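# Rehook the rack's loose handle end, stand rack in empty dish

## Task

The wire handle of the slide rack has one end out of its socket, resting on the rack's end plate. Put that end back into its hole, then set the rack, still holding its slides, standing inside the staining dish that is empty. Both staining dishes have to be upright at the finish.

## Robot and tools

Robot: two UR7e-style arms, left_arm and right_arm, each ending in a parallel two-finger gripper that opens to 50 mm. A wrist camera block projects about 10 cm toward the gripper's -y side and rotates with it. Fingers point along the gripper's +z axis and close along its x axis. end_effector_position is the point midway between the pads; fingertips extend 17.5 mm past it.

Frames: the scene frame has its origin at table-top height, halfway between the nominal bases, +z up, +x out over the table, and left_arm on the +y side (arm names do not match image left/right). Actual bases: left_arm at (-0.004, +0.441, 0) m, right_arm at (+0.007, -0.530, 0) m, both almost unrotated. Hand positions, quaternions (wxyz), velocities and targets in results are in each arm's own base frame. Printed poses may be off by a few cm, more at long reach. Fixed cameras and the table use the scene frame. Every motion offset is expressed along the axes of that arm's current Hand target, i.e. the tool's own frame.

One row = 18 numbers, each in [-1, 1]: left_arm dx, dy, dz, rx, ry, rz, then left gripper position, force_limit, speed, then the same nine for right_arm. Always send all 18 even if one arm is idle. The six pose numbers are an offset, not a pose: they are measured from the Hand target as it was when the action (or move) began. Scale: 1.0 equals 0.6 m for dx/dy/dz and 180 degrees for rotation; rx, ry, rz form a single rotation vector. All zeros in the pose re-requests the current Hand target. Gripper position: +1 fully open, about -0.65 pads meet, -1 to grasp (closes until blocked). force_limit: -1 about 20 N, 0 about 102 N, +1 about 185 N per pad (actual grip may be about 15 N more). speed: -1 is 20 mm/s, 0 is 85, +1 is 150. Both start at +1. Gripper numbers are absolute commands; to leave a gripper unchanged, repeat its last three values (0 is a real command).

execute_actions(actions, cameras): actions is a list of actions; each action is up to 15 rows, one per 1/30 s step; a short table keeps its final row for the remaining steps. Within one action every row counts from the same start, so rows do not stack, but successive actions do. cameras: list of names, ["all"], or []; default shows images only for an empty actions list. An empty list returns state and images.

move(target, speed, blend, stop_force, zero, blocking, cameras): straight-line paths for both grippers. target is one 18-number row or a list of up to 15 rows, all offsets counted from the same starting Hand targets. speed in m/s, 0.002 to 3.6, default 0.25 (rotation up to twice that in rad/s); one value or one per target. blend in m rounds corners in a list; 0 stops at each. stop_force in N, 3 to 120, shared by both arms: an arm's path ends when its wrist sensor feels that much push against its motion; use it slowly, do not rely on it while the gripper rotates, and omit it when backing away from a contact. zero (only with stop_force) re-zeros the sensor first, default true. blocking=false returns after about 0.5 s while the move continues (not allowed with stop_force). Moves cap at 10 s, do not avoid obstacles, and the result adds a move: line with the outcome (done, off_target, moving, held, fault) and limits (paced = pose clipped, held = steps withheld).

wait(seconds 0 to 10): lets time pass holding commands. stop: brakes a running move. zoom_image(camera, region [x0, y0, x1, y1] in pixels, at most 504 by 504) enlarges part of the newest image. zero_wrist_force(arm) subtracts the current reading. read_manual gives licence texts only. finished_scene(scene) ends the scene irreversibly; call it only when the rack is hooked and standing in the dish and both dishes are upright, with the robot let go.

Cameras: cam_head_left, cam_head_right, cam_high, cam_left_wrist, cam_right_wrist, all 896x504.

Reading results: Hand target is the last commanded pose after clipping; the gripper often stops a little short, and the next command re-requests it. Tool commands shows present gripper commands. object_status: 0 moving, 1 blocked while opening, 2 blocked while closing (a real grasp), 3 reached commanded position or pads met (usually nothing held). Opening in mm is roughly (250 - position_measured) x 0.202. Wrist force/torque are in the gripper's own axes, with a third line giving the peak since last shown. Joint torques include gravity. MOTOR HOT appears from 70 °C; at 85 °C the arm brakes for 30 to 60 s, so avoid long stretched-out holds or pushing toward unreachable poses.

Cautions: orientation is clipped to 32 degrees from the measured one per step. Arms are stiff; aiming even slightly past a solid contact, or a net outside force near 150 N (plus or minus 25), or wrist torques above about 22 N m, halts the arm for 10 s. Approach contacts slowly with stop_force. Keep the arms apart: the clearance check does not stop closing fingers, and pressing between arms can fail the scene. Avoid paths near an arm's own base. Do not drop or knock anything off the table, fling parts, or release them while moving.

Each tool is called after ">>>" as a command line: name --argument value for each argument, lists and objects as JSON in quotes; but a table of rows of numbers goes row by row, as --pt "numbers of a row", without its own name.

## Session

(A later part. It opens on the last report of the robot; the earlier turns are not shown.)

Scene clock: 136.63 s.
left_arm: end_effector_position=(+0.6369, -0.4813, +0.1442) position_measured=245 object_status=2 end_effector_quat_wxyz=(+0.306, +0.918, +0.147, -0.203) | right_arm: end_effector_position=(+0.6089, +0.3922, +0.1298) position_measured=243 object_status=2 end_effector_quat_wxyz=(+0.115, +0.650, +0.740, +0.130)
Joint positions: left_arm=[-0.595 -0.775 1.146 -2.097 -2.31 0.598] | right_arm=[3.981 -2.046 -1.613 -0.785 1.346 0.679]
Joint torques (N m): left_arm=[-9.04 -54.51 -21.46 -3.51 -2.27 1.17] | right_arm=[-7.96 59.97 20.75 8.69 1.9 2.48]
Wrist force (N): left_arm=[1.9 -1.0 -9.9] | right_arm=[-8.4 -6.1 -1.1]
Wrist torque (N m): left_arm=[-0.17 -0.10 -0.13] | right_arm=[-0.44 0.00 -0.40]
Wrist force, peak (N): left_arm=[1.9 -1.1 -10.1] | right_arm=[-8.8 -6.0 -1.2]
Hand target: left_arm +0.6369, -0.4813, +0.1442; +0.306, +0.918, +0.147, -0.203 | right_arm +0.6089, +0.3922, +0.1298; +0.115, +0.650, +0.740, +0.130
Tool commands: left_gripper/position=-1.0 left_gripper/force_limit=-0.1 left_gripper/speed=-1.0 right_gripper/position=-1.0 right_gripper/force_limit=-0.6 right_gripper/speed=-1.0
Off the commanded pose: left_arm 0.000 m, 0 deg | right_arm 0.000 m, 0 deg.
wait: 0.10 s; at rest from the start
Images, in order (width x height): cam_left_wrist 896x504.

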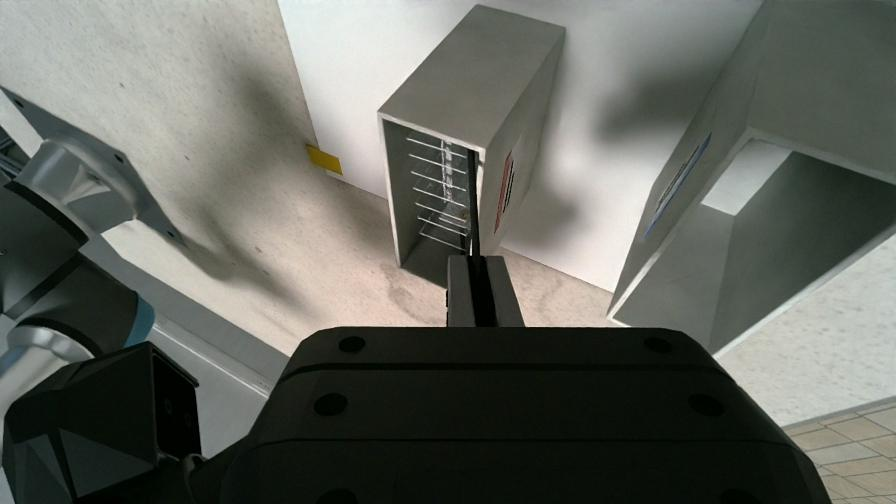

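>>> move --target '[0, 0, 0, 0, 0, 0, -1, -0.1, -1, -0.0045, 0.0017, 0.0006, 0, 0, 0, -1, -0.6, -1]' --speed 0.03 --cameras '["cam_left_wrist", "cam_right_wrist"]'

>>> zoom_image --camera "cam_left_wrist" --region '[430, 195, 490, 255]'

>>> zoom_image --camera "cam_right_wrist" --region '[440, 76, 520, 156]'

Scene clock: 156.80 s.
left_arm: end_effector_position=(+0.6369, -0.4814, +0.1442) position_measured=245 object_status=2 end_effector_quat_wxyz=(+0.306, +0.918, +0.147, -0.203) | right_arm: end_effector_position=(+0.6102, +0.3899, +0.1298) position_measured=243 object_status=2 end_effector_quat_wxyz=(+0.115, +0.650, +0.740, +0.131)
Joint positions: left_arm=[-0.595 -0.775 1.146 -2.097 -2.31 0.598] | right_arm=[3.977 -2.045 -1.614 -0.783 1.347 0.675]
Joint torques (N m): left_arm=[-4.3 -56.65 -19.01 -3.14 -1.7 1.13] | right_arm=[-20.85 59.25 14.6 4.92 -1.69 -2.16]
Wrist force (N): left_arm=[2.5 14.3 3.0] | right_arm=[10.3 -4.1 -1.3]
Wrist torque (N m): left_arm=[0.32 -0.06 -0.14] | right_arm=[-0.48 0.03 -0.28]
Wrist force, peak (N): left_arm=[2.5 14.3 3.0] | right_arm=[10.3 -4.1 -1.3]
Hand target: left_arm +0.6369, -0.4813, +0.1442; +0.306, +0.918, +0.147, -0.203 | right_arm +0.6103, +0.3897, +0.1298; +0.115, +0.650, +0.740, +0.130
Off the commanded pose: left_arm 0.000 m, 0 deg | right_arm 0.000 m, 0 deg.
move: done
Images, in order (width x height): cam_left_wrist 896x504, cam_right_wrist 896x504.

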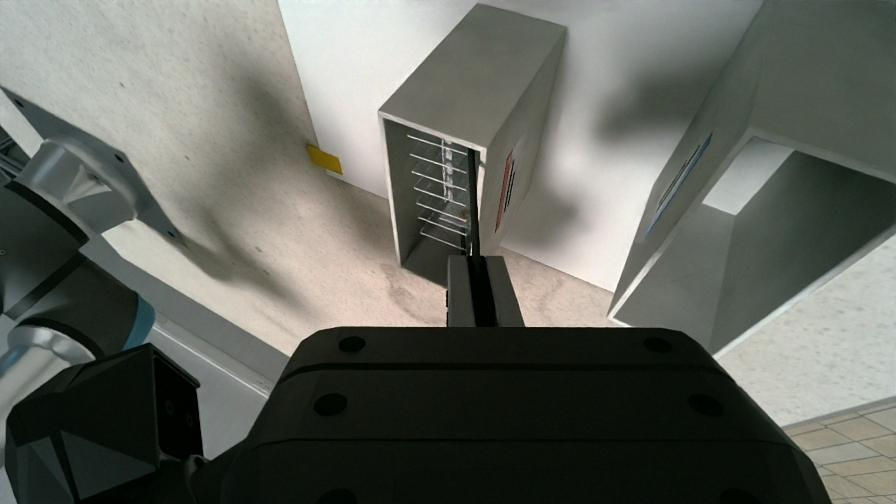

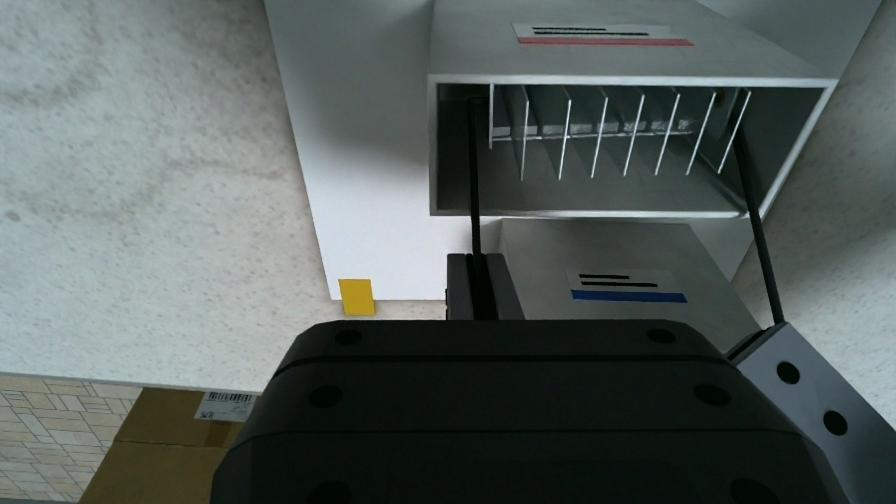

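Scaled by 8.400 from the camera's 896x504 image, which has a finer 1280x720 frame.

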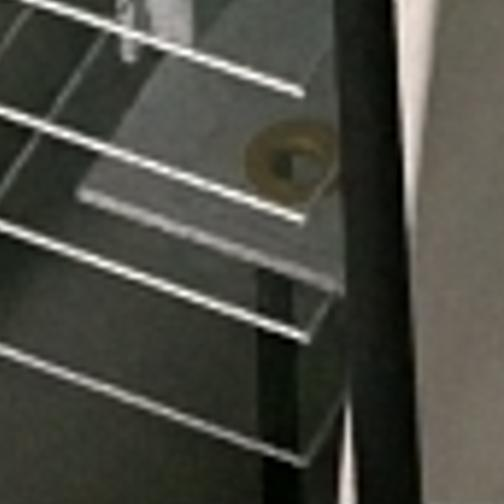

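Scaled by 6.300 from the camera's 896x504 image, which has a finer 1280x720 frame.

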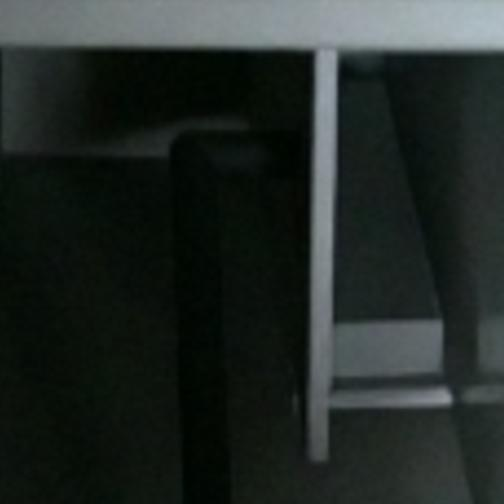

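>>> move --pt "0 0 0 0 0 0 -1 -0.1 -1 0 0.0011 0.0004 0 0 0 -1 -0.6 -1" --pt "0 0 0 0 0 0 -1 -0.1 -1 0.0055 0.0011 0.0004 0 0.0058 0.0059 -1 -0.6 -1" --speed 0.03 --cameras '["cam_left_wrist", "cam_right_wrist"]'

>>> zoom_image --camera "cam_left_wrist" --region '[430, 195, 490, 255]'

>>> zoom_image --camera "cam_right_wrist" --region '[440, 76, 520, 156]'

Scene clock: 162.80 s.
left_arm: end_effector_position=(+0.6370, -0.4812, +0.1442) position_measured=245 object_status=2 end_effector_quat_wxyz=(+0.306, +0.918, +0.147, -0.203) | right_arm: end_effector_position=(+0.6106, +0.3929, +0.1298) position_measured=243 object_status=2 end_effector_quat_wxyz=(+0.107, +0.655, +0.735, +0.137)
Joint positions: left_arm=[-0.595 -0.775 1.146 -2.097 -2.31 0.598] | right_arm=[3.974 -2.047 -1.614 -0.769 1.361 0.688]
Joint torques (N m): left_arm=[-9 -59.51 -17.3 -1.18 -2.51 1.07] | right_arm=[-5.71 37.25 25.52 11.32 3.14 2.73]
Wrist force (N): left_arm=[2.3 -4.6 -18.1] | right_arm=[-15.1 -9.2 2.3]
Wrist torque (N m): left_arm=[-0.41 -0.10 -0.16] | right_arm=[-0.47 -0.08 -0.50]
Wrist force, peak (N): left_arm=[2.6 19.1 6.5] | right_arm=[-15.1 -9.2 2.3]
Hand target: left_arm +0.6369, -0.4813, +0.1442; +0.306, +0.918, +0.147, -0.203 | right_arm +0.6106, +0.3930, +0.1298; +0.107, +0.655, +0.735, +0.137
Off the commanded pose: left_arm 0.000 m, 0 deg | right_arm 0.000 m, 0 deg.
move: done
Images, in order (width x height): cam_left_wrist 896x504, cam_right_wrist 896x504.

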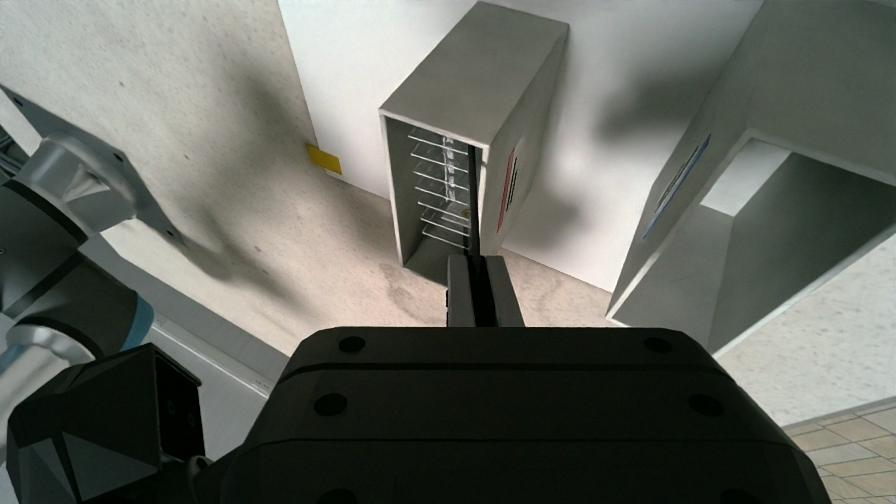

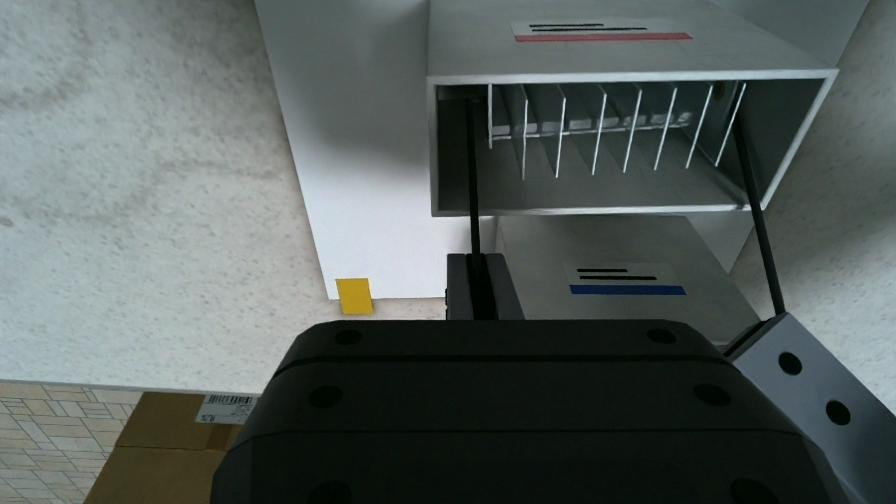

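Scaled by 8.400 from the camera's 896x504 image, which has a finer 1280x720 frame.

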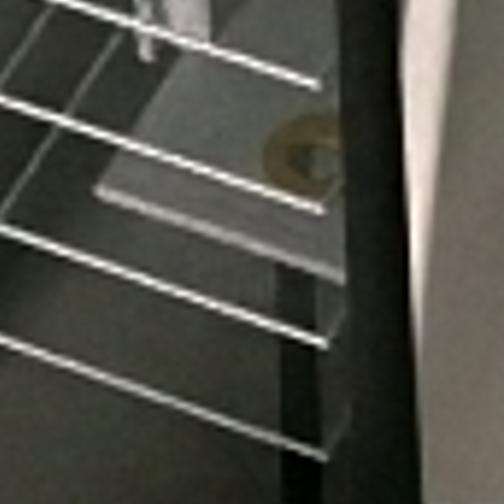

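Scaled by 6.300 from the camera's 896x504 image, which has a finer 1280x720 frame.

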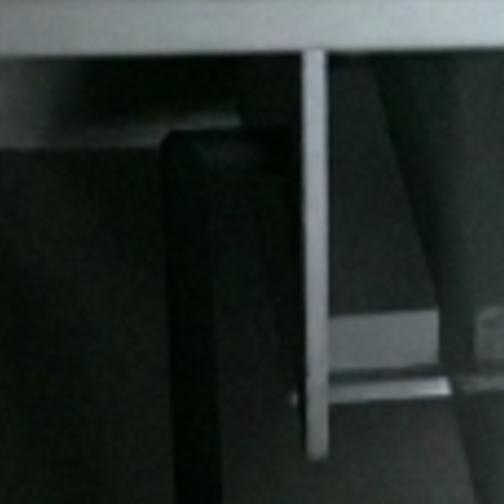

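>>> zoom_image --camera "cam_left_wrist" --region '[455, 203, 479, 227]'

>>> zoom_image --camera "cam_right_wrist" --region '[464, 84, 504, 124]'

Scaled by 21.000 from the camera's 896x504 image, which has a finer 1280x720 frame.

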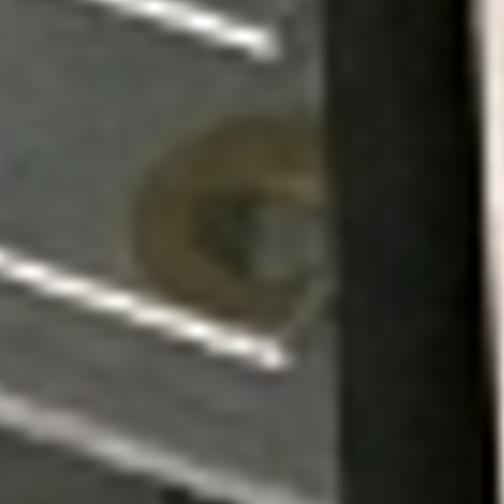

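Scaled by 12.600 from the camera's 896x504 image, which has a finer 1280x720 frame.

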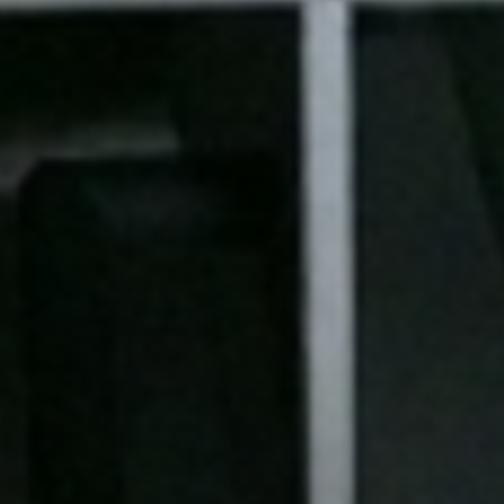

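>>> move --pt "0 0 0 0 0 0 -1 -0.1 -1 -0.0067 0 0 0 0 0 -1 -0.6 -1" --pt "0 0 0 0 0 0 -1 -0.1 -1 -0.0067 -0.0014 -0.0005 0 0 0 -1 -0.6 -1" --pt "0 0 0 0 0 0 -1 -0.1 -1 -0.0013 -0.0014 -0.0005 0 0 0 -1 -0.6 -1" --speed 0.03 --cameras '["cam_left_wrist", "cam_right_wrist"]'

>>> zoom_image --camera "cam_left_wrist" --region '[453, 200, 481, 228]'

>>> zoom_image --camera "cam_right_wrist" --region '[440, 76, 520, 156]'

Scene clock: 190.80 s.
left_arm: end_effector_position=(+0.6369, -0.4813, +0.1442) position_measured=245 object_status=2 end_effector_quat_wxyz=(+0.306, +0.918, +0.147, -0.203) | right_arm: end_effector_position=(+0.6099, +0.3918, +0.1298) position_measured=243 object_status=2 end_effector_quat_wxyz=(+0.107, +0.656, +0.735, +0.137)
Joint positions: left_arm=[-0.595 -0.775 1.146 -2.097 -2.31 0.598] | right_arm=[3.974 -2.044 -1.619 -0.767 1.362 0.688]
Joint torques (N m): left_arm=[1.59 -59.78 -17.62 -2.26 -1.41 0.98] | right_arm=[17.19 37.36 38.6 3.59 -0.54 2.55]
Wrist force (N): left_arm=[2.4 -2.6 -11.9] | right_arm=[-8.4 -7.2 3.2]
Wrist torque (N m): left_arm=[-0.21 -0.04 -0.09] | right_arm=[-0.49 -0.01 -0.40]
Wrist force, peak (N): left_arm=[3.9 21.0 8.3] | right_arm=[-17.3 -9.6 2.9]
Hand target: left_arm +0.6369, -0.4813, +0.1442; +0.306, +0.918, +0.147, -0.203 | right_arm +0.6098, +0.3921, +0.1298; +0.107, +0.655, +0.735, +0.137
Off the commanded pose: left_arm 0.000 m, 0 deg | right_arm 0.000 m, 0 deg.
move: done
Images, in order (width x height): cam_left_wrist 896x504, cam_right_wrist 896x504.

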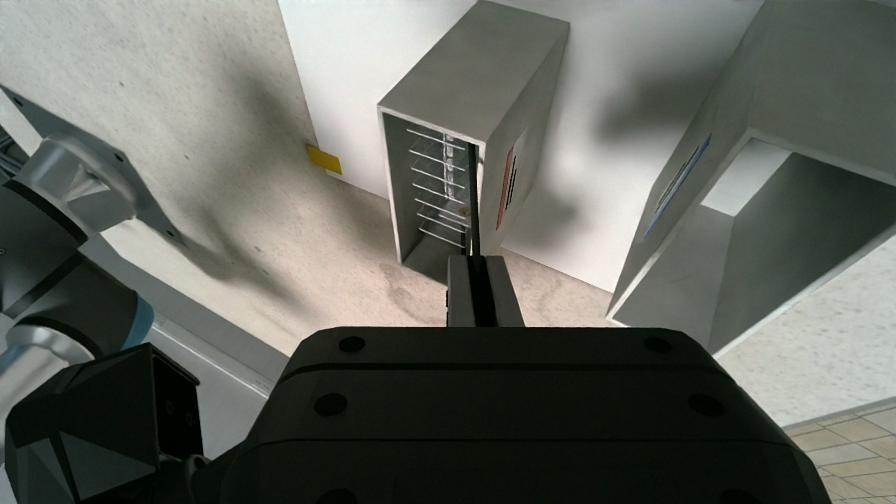

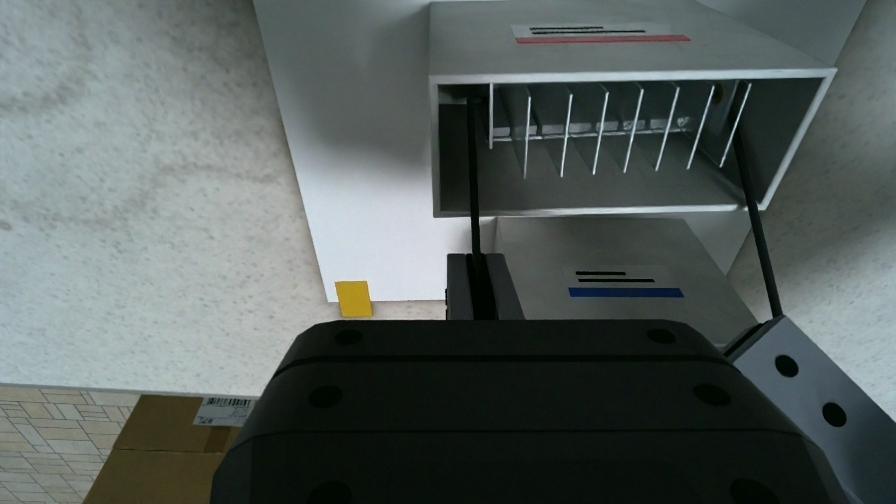

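Scaled by 18.000 from the camera's 896x504 image, which has a finer 1280x720 frame.

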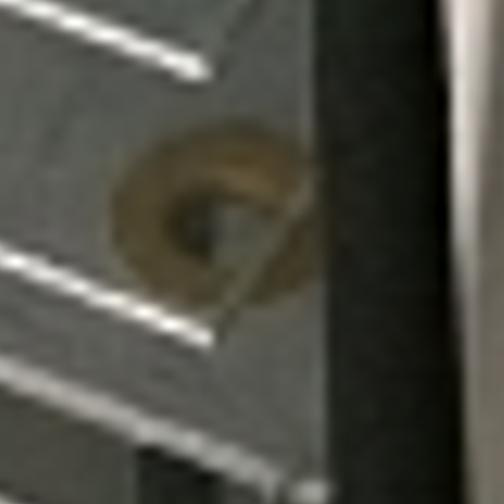

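Scaled by 6.300 from the camera's 896x504 image, which has a finer 1280x720 frame.

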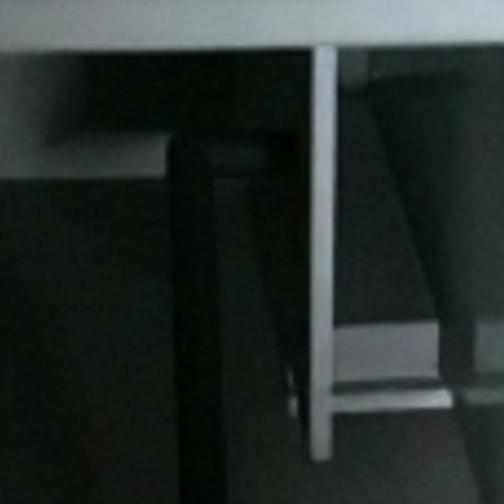

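>>> move --pt "0 0 0 0 0 0 -1 -0.1 -1 -0.0047 0 0 0 -0.0097 -0.0099 -1 -0.6 -1" --pt "0 0 0 0 0 0 -1 -0.1 -1 -0.0045 0.0023 0.0005 0 -0.0097 -0.0099 -1 -0.6 -1" --pt "0 0 0 0 0 0 -1 -0.1 -1 0.0002 0.0023 0.0005 0 0 0 -1 -0.6 -1" --speed 0.03 --cameras '["cam_left_wrist", "cam_right_wrist"]'

>>> zoom_image --camera "cam_left_wrist" --region '[453, 200, 481, 228]'

>>> zoom_image --camera "cam_right_wrist" --region '[440, 76, 520, 156]'

Scene clock: 203.33 s.
left_arm: end_effector_position=(+0.6369, -0.4813, +0.1442) position_measured=245 object_status=2 end_effector_quat_wxyz=(+0.306, +0.918, +0.147, -0.203) | right_arm: end_effector_position=(+0.6112, +0.3924, +0.1299) position_measured=243 object_status=2 end_effector_quat_wxyz=(+0.107, +0.655, +0.735, +0.137)
Joint positions: left_arm=[-0.595 -0.775 1.146 -2.097 -2.31 0.598] | right_arm=[3.973 -2.047 -1.614 -0.769 1.362 0.687]
Joint torques (N m): left_arm=[-4.43 -59.64 -18.69 -2.64 -2.11 0.94] | right_arm=[-10.66 65.11 24.5 10.44 1.22 2.82]
Wrist force (N): left_arm=[3.3 0.0 -13.9] | right_arm=[-7.6 -10.0 4.2]
Wrist torque (N m): left_arm=[-0.39 -0.02 -0.17] | right_arm=[-0.53 -0.08 -0.45]
Wrist force, peak (N): left_arm=[2.8 17.8 7.3] | right_arm=[14.4 -2.4 -1.2]
Hand target: left_arm +0.6369, -0.4813, +0.1442; +0.306, +0.918, +0.147, -0.203 | right_arm +0.6112, +0.3924, +0.1300; +0.107, +0.655, +0.735, +0.137
Off the commanded pose: left_arm 0.000 m, 0 deg | right_arm 0.000 m, 0 deg.
move: done
Images, in order (width x height): cam_left_wrist 896x504, cam_right_wrist 896x504.

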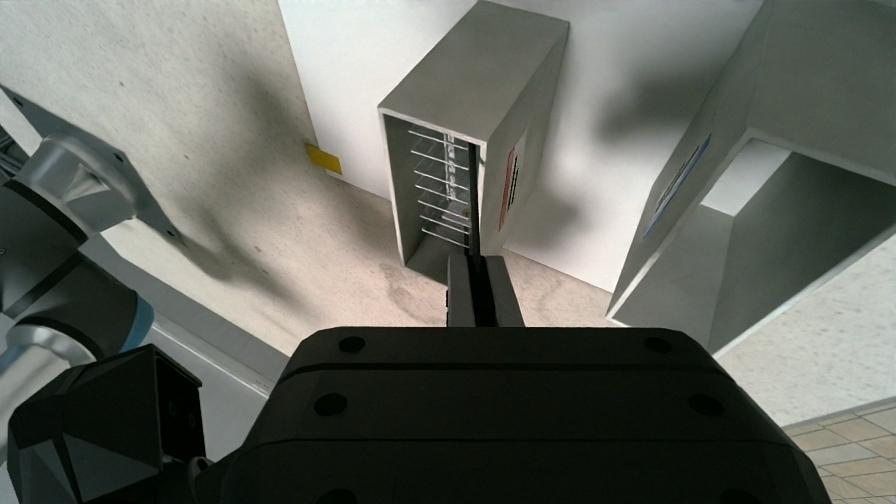

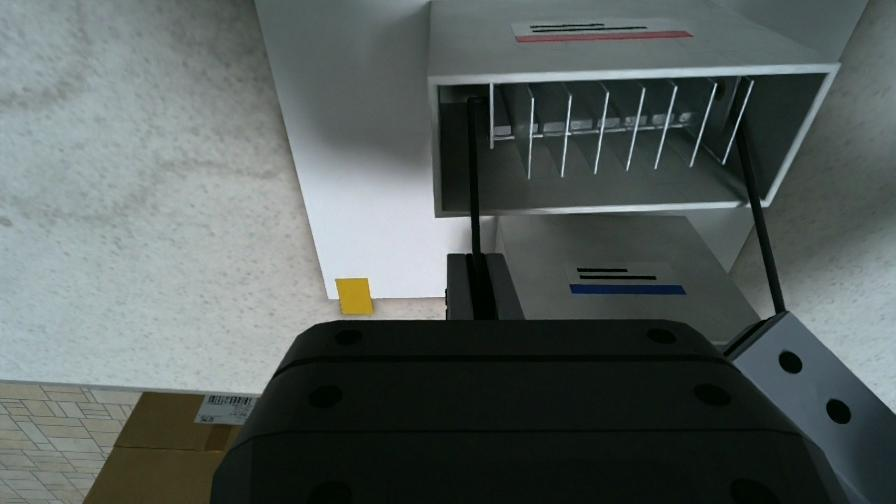

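Scaled by 18.000 from the camera's 896x504 image, which has a finer 1280x720 frame.

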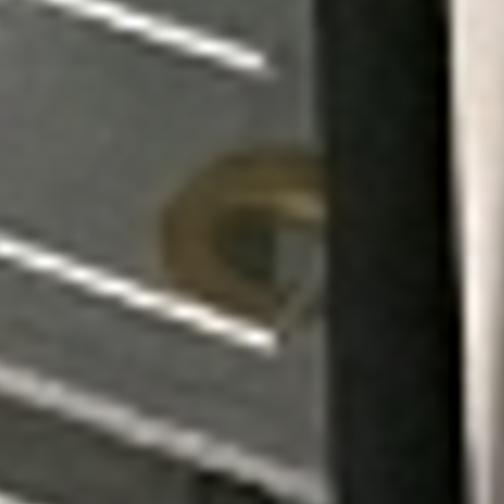

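Scaled by 6.300 from the camera's 896x504 image, which has a finer 1280x720 frame.

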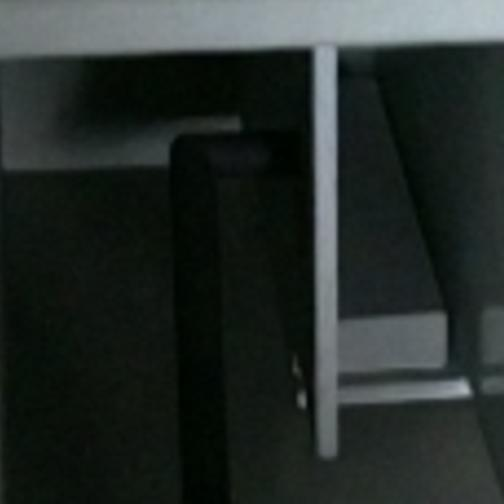

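>>> move --target '[0, 0, 0, 0, 0, 0, -1, -0.1, -1, -0.0067, 0, 0, 0, -0.0156, -0.0158, -1, -0.6, -1]' --speed 0.04 --cameras '["cam_left_wrist", "cam_right_wrist"]'

>>> zoom_image --camera "cam_left_wrist" --region '[430, 195, 490, 255]'

>>> zoom_image --camera "cam_right_wrist" --region '[440, 76, 520, 156]'

Scene clock: 213.40 s.
left_arm: end_effector_position=(+0.6369, -0.4814, +0.1442) position_measured=245 object_status=2 end_effector_quat_wxyz=(+0.306, +0.918, +0.147, -0.203) | right_arm: end_effector_position=(+0.6116, +0.3885, +0.1299) position_measured=243 object_status=2 end_effector_quat_wxyz=(+0.128, +0.640, +0.748, +0.119)
Joint positions: left_arm=[-0.595 -0.775 1.146 -2.097 -2.31 0.598] | right_arm=[3.983 -2.05 -1.6 -0.813 1.321 0.655]
Joint torques (N m): left_arm=[10.78 -59.28 -19.41 0.03 0.98 1.12] | right_arm=[-2.43 30.49 27.31 -1.21 -7.38 -2.34]
Wrist force (N): left_arm=[5.4 21.8 11.2] | right_arm=[20.0 -3.3 -4.5]
Wrist torque (N m): left_arm=[0.21 0.00 -0.22] | right_arm=[-0.54 0.11 -0.24]
Wrist force, peak (N): left_arm=[5.4 22.1 11.4] | right_arm=[20.1 -3.1 -4.6]
Hand target: left_arm +0.6369, -0.4813, +0.1442; +0.306, +0.918, +0.147, -0.203 | right_arm +0.6117, +0.3884, +0.1299; +0.128, +0.640, +0.748, +0.119
Off the commanded pose: left_arm 0.000 m, 0 deg | right_arm 0.000 m, 0 deg.
move: done
Images, in order (width x height): cam_left_wrist 896x504, cam_right_wrist 896x504.

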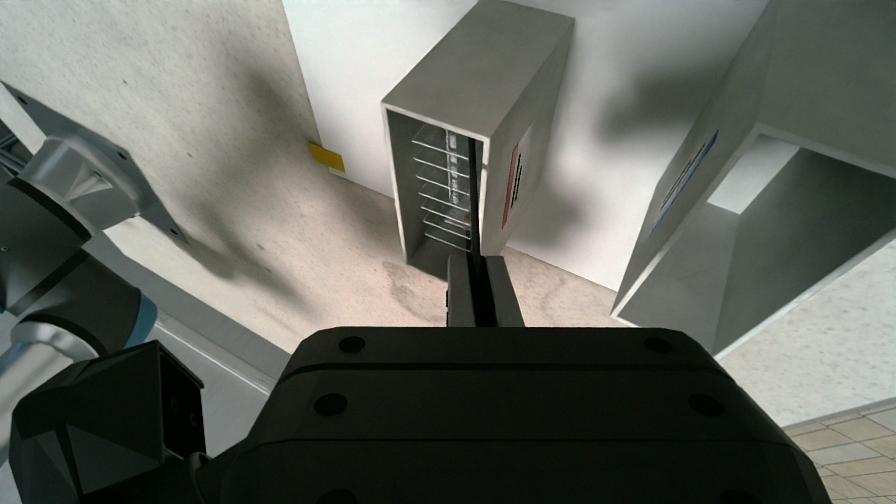

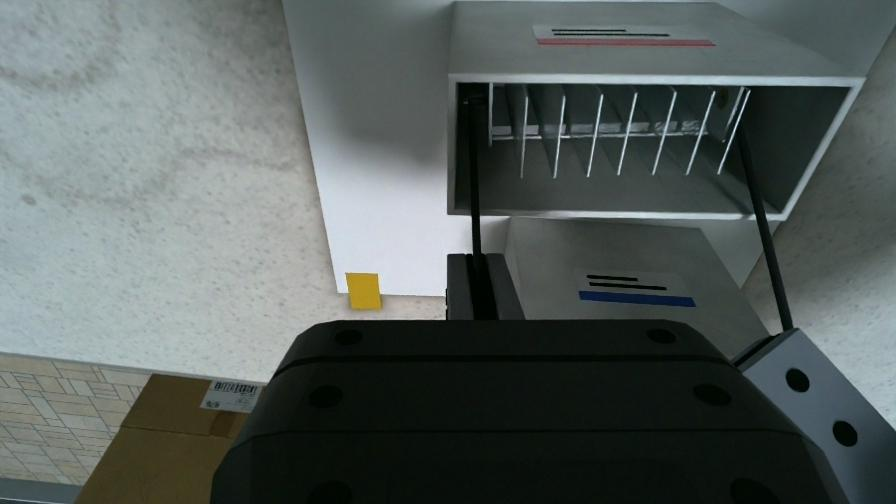

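Scaled by 8.400 from the camera's 896x504 image, which has a finer 1280x720 frame.

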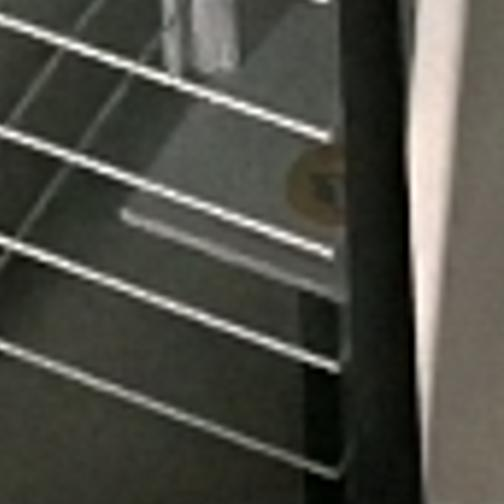

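Scaled by 6.300 from the camera's 896x504 image, which has a finer 1280x720 frame.

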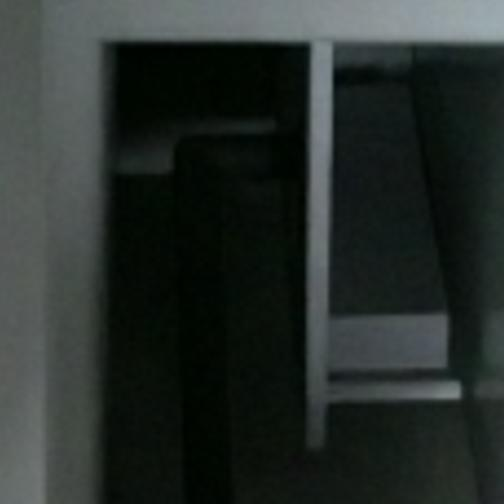

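>>> zoom_image --camera "cam_right_wrist" --region '[700, 80, 780, 160]'

>>> zoom_image --camera "cam_left_wrist" --region '[450, 120, 500, 170]'

>>> zoom_image --camera "cam_left_wrist" --region '[455, 203, 479, 227]'

Scaled by 6.300 from the camera's 896x504 image, which has a finer 1280x720 frame.

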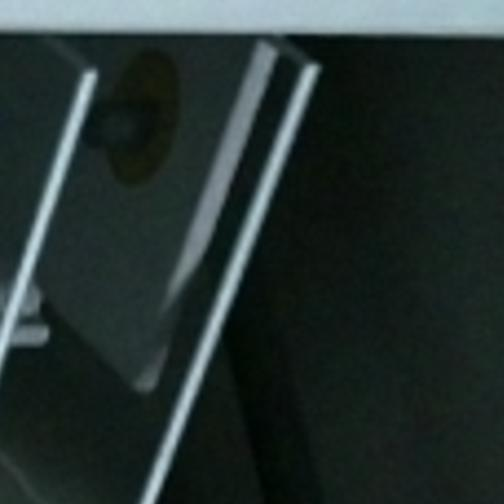

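Scaled by 10.080 from the camera's 896x504 image, which has a finer 1280x720 frame.

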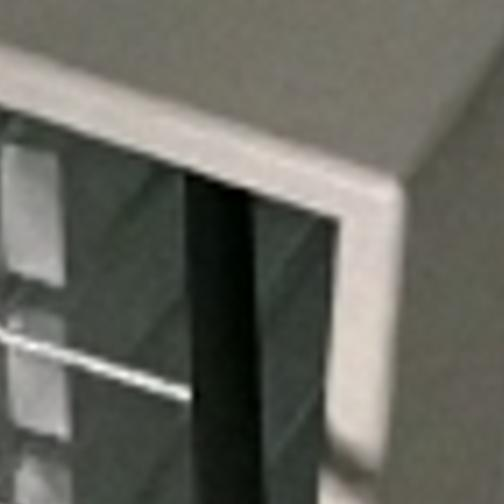

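Scaled by 21.000 from the camera's 896x504 image, which has a finer 1280x720 frame.

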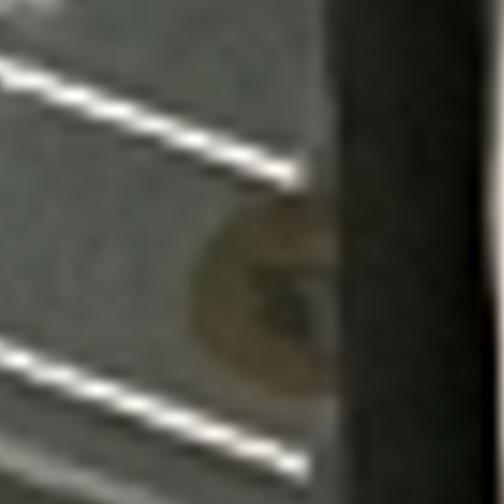

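>>> move --pt "0 0 0 0 0 0 -1 -0.1 -1 -0.0009 0 0 0 -0.0039 -0.0039 -1 -0.6 -1" --pt "0 0 0 0 0 0 -1 -0.1 -1 -0.0008 0.0024 0.0001 0 -0.0039 -0.0039 -1 -0.6 -1" --pt "0 0 0 0 0 0 -1 -0.1 -1 0.0068 0.0024 0.0001 0 0.0156 0.0158 -1 -0.6 -1" --speed 0.04 --cameras '["cam_left_wrist", "cam_right_wrist"]'

>>> zoom_image --camera "cam_left_wrist" --region '[453, 200, 481, 228]'

>>> zoom_image --camera "cam_right_wrist" --region '[440, 76, 520, 156]'

Scene clock: 229.30 s.
left_arm: end_effector_position=(+0.6370, -0.4812, +0.1442) position_measured=245 object_status=2 end_effector_quat_wxyz=(+0.306, +0.918, +0.147, -0.203) | right_arm: end_effector_position=(+0.6124, +0.3927, +0.1301) position_measured=243 object_status=2 end_effector_quat_wxyz=(+0.107, +0.655, +0.735, +0.137)
Joint positions: left_arm=[-0.595 -0.775 1.146 -2.097 -2.31 0.598] | right_arm=[3.972 -2.049 -1.61 -0.771 1.362 0.686]
Joint torques (N m): left_arm=[-12.8 -57.89 -18.15 -2.53 -2.97 0.91] | right_arm=[-10.3 64.87 26.71 10.91 1.09 2.61]
Wrist force (N): left_arm=[3.5 1.2 -17.7] | right_arm=[-9.6 -12.4 2.7]
Wrist torque (N m): left_arm=[-0.61 -0.05 -0.26] | right_arm=[-0.52 -0.08 -0.51]
Wrist force, peak (N): left_arm=[6.1 24.8 13.4] | right_arm=[23.3 -3.6 -6.3]
Hand target: left_arm +0.6369, -0.4813, +0.1442; +0.306, +0.918, +0.147, -0.203 | right_arm +0.6124, +0.3927, +0.1301; +0.107, +0.655, +0.735, +0.137
Off the commanded pose: left_arm 0.000 m, 0 deg | right_arm 0.000 m, 0 deg.
move: done
Images, in order (width x height): cam_left_wrist 896x504, cam_right_wrist 896x504.

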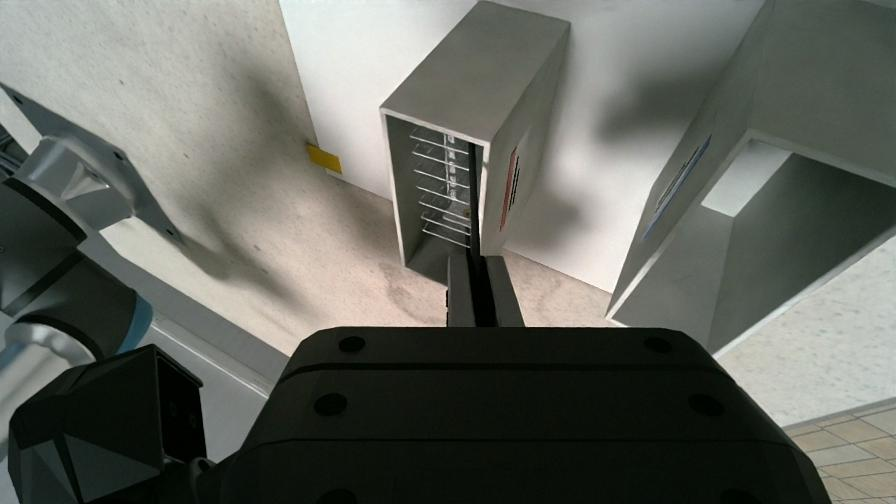

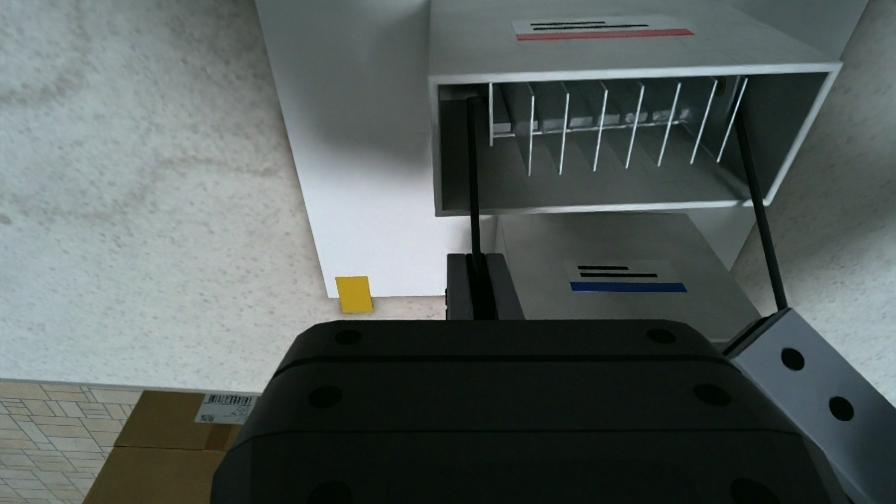

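Scaled by 18.000 from the camera's 896x504 image, which has a finer 1280x720 frame.

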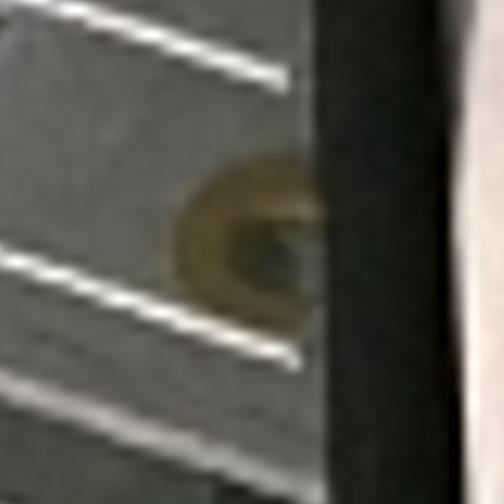

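Scaled by 6.300 from the camera's 896x504 image, which has a finer 1280x720 frame.

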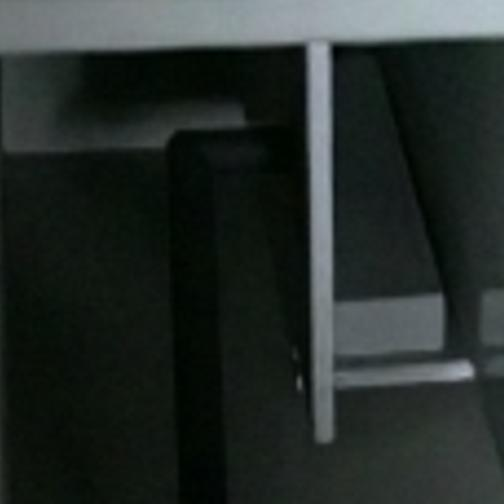

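>>> move --pt "0 0 0 0 0 0 -1 -0.1 -1 -0.0077 0 0 0 -0.0195 -0.0197 -1 -0.6 -1" --pt "0 0 0 0 0 0 -1 -0.1 -1 -0.0076 0.001 0.0006 0 -0.0195 -0.0197 -1 -0.6 -1" --pt "0 0 0 0 0 0 -1 -0.1 -1 0.0001 0.001 0.0006 0 0 0 -1 -0.6 -1" --speed 0.04 --cameras '["cam_left_wrist", "cam_right_wrist"]'

>>> zoom_image --camera "cam_left_wrist" --region '[453, 200, 481, 228]'

>>> zoom_image --camera "cam_right_wrist" --region '[440, 76, 520, 156]'

Scene clock: 236.67 s.
left_arm: end_effector_position=(+0.6369, -0.4812, +0.1442) position_measured=245 object_status=2 end_effector_quat_wxyz=(+0.306, +0.918, +0.147, -0.203) | right_arm: end_effector_position=(+0.6131, +0.3928, +0.1300) position_measured=243 object_status=2 end_effector_quat_wxyz=(+0.107, +0.655, +0.735, +0.137)
Joint positions: left_arm=[-0.595 -0.775 1.146 -2.097 -2.31 0.598] | right_arm=[3.971 -2.051 -1.608 -0.771 1.362 0.685]
Joint torques (N m): left_arm=[-14.15 -58.06 -18.54 -2.56 -2.18 0.83] | right_arm=[-9.75 66.94 26.2 11.27 1.22 2.59]
Wrist force (N): left_arm=[3.7 -1.1 -18.0] | right_arm=[-9.6 -12.9 5.4]
Wrist torque (N m): left_arm=[-0.77 0.06 -0.24] | right_arm=[-0.59 -0.09 -0.47]
Wrist force, peak (N): left_arm=[7.2 23.1 11.9] | right_arm=[22.0 -4.9 -5.4]
Hand target: left_arm +0.6369, -0.4813, +0.1442; +0.306, +0.918, +0.147, -0.203 | right_arm +0.6131, +0.3928, +0.1300; +0.107, +0.655, +0.735, +0.137
Off the commanded pose: left_arm 0.000 m, 0 deg | right_arm 0.000 m, 0 deg.
move: done
Images, in order (width x height): cam_left_wrist 896x504, cam_right_wrist 896x504.

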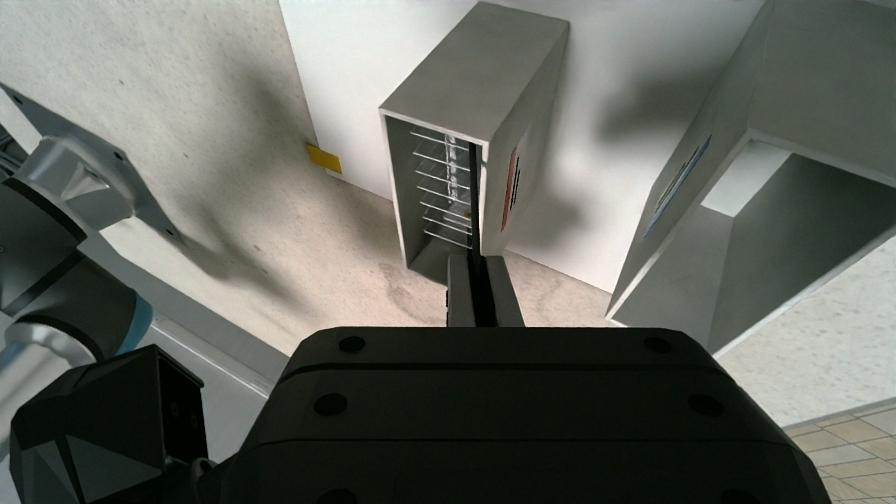

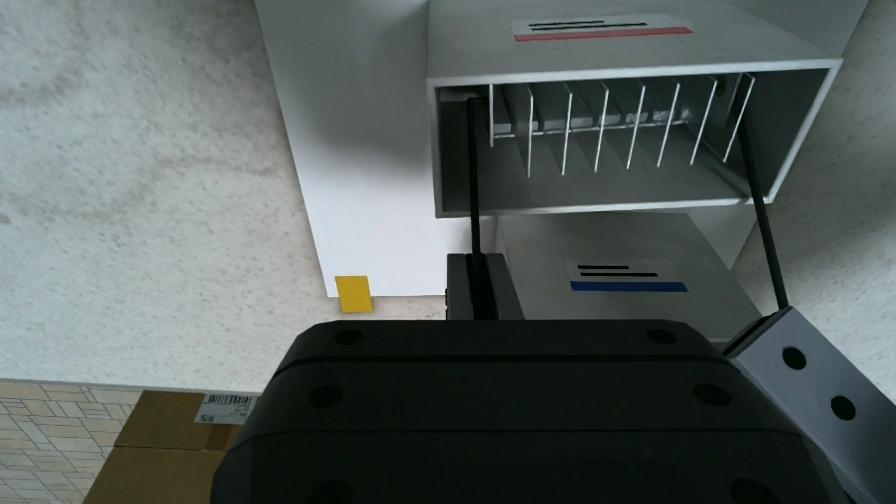

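Scaled by 18.000 from the camera's 896x504 image, which has a finer 1280x720 frame.

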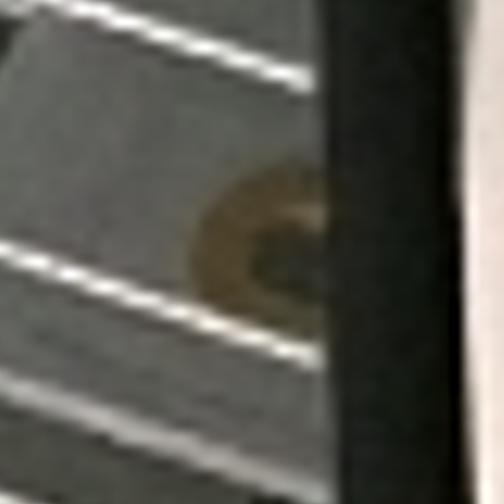

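Scaled by 6.300 from the camera's 896x504 image, which has a finer 1280x720 frame.

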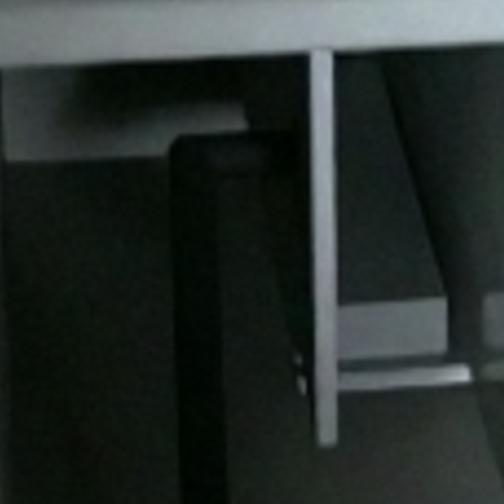

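>>> move --pt "0 0 0 0 0 0 -1 -0.1 -1 -0.0038 0.0007 -0.0002 0 -0.0098 -0.0099 -1 -0.6 -1" --pt "0 0 0 0 0 0 -1 -0.1 -1 -0.0038 0.0015 0.0001 0 -0.0098 -0.0099 -1 -0.6 -1" --pt "0 0 0 0 0 0 -1 -0.1 -1 -0.0038 0.0019 -0.0007 0 -0.0098 -0.0099 -1 -0.6 -1" --pt "0 0 0 0 0 0 -1 -0.1 -1 -0.0038 0.0008 -0.0011 0 -0.0098 -0.0099 -1 -0.6 -1" --pt "0 0 0 0 0 0 -1 -0.1 -1 -0.0038 -0.0002 -0.0004 0 -0.0098 -0.0099 -1 -0.6 -1" --pt "0 0 0 0 0 0 -1 -0.1 -1 -0.0038 0.0001 0.0007 0 -0.0098 -0.0099 -1 -0.6 -1" --pt "0 0 0 0 0 0 -1 -0.1 -1 -0.0038 0.0011 0.0009 0 -0.0098 -0.0099 -1 -0.6 -1" --pt "0 0 0 0 0 0 -1 -0.1 -1 0 0.0007 -0.0002 0 0 0 -1 -0.6 -1" --speed 0.01 --blend '[0.0002, 0.0002, 0.0002, 0.0002, 0.0002, 0.0002, 0.0002, 0]' --cameras '["cam_left_wrist", "cam_right_wrist"]'

>>> zoom_image --camera "cam_left_wrist" --region '[453, 200, 481, 228]'

>>> zoom_image --camera "cam_right_wrist" --region '[440, 76, 520, 156]'

Scene clock: 249.57 s.
left_arm: end_effector_position=(+0.6369, -0.4813, +0.1442) position_measured=245 object_status=2 end_effector_quat_wxyz=(+0.306, +0.918, +0.147, -0.203) | right_arm: end_effector_position=(+0.6134, +0.3928, +0.1302) position_measured=243 object_status=2 end_effector_quat_wxyz=(+0.107, +0.655, +0.735, +0.137)
Joint positions: left_arm=[-0.595 -0.775 1.146 -2.097 -2.31 0.598] | right_arm=[3.971 -2.051 -1.606 -0.772 1.362 0.685]
Joint torques (N m): left_arm=[-2.69 -56.9 -18.86 -1.74 -1.89 0.66] | right_arm=[-9.26 67.92 27.93 11.65 0.93 2.92]
Wrist force (N): left_arm=[4.0 -0.4 -18.7] | right_arm=[-10.1 -13.5 6.2]
Wrist torque (N m): left_arm=[-0.71 0.06 -0.24] | right_arm=[-0.60 -0.10 -0.50]
Wrist force, peak (N): left_arm=[3.5 -4.0 -19.1] | right_arm=[-12.0 -12.4 6.6]
Hand target: left_arm +0.6369, -0.4813, +0.1442; +0.306, +0.918, +0.147, -0.203 | right_arm +0.6134, +0.3929, +0.1303; +0.107, +0.655, +0.735, +0.137
Off the commanded pose: left_arm 0.000 m, 0 deg | right_arm 0.000 m, 0 deg.
move: done
Images, in order (width x height): cam_left_wrist 896x504, cam_right_wrist 896x504.

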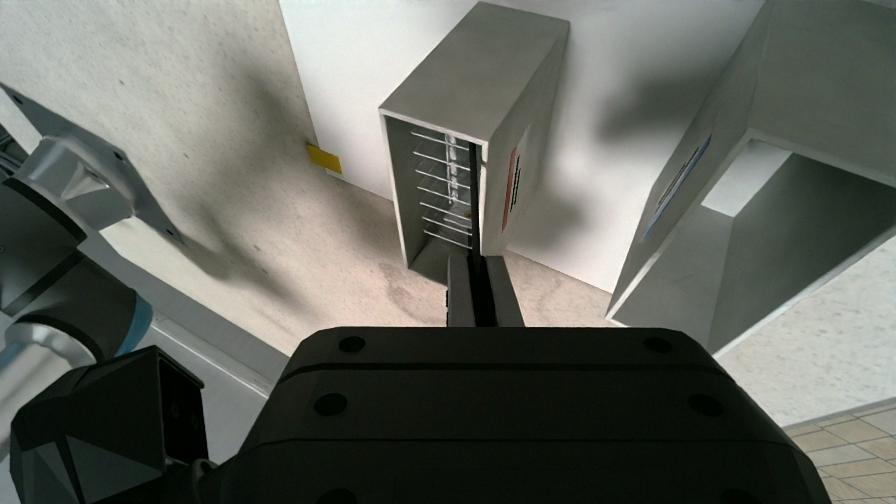

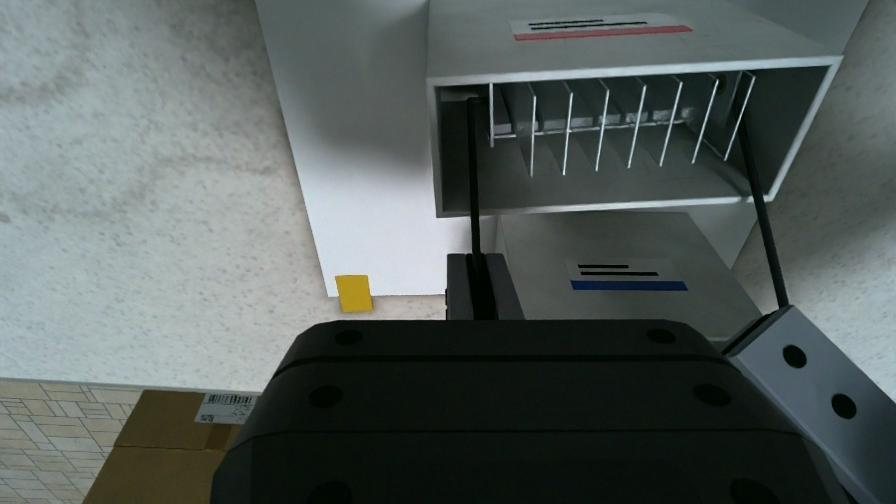

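Scaled by 18.000 from the camera's 896x504 image, which has a finer 1280x720 frame.

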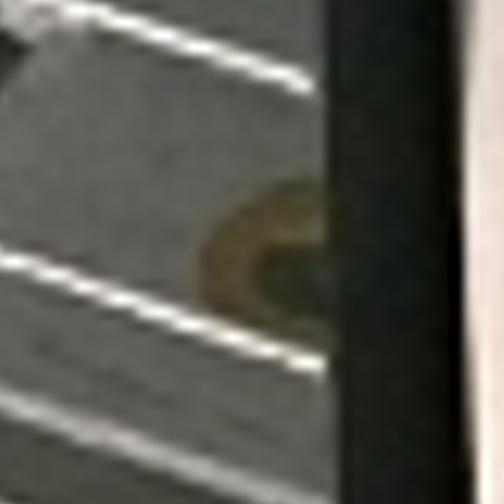

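Scaled by 6.300 from the camera's 896x504 image, which has a finer 1280x720 frame.

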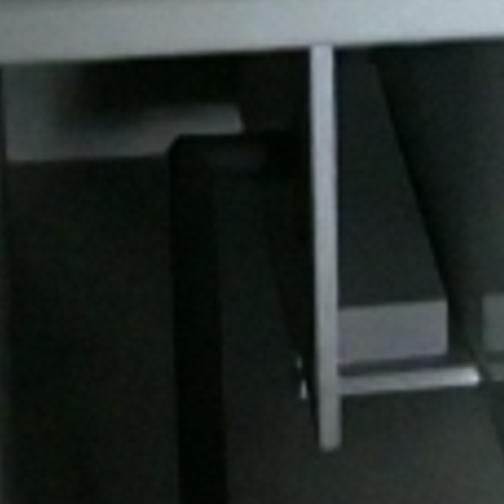

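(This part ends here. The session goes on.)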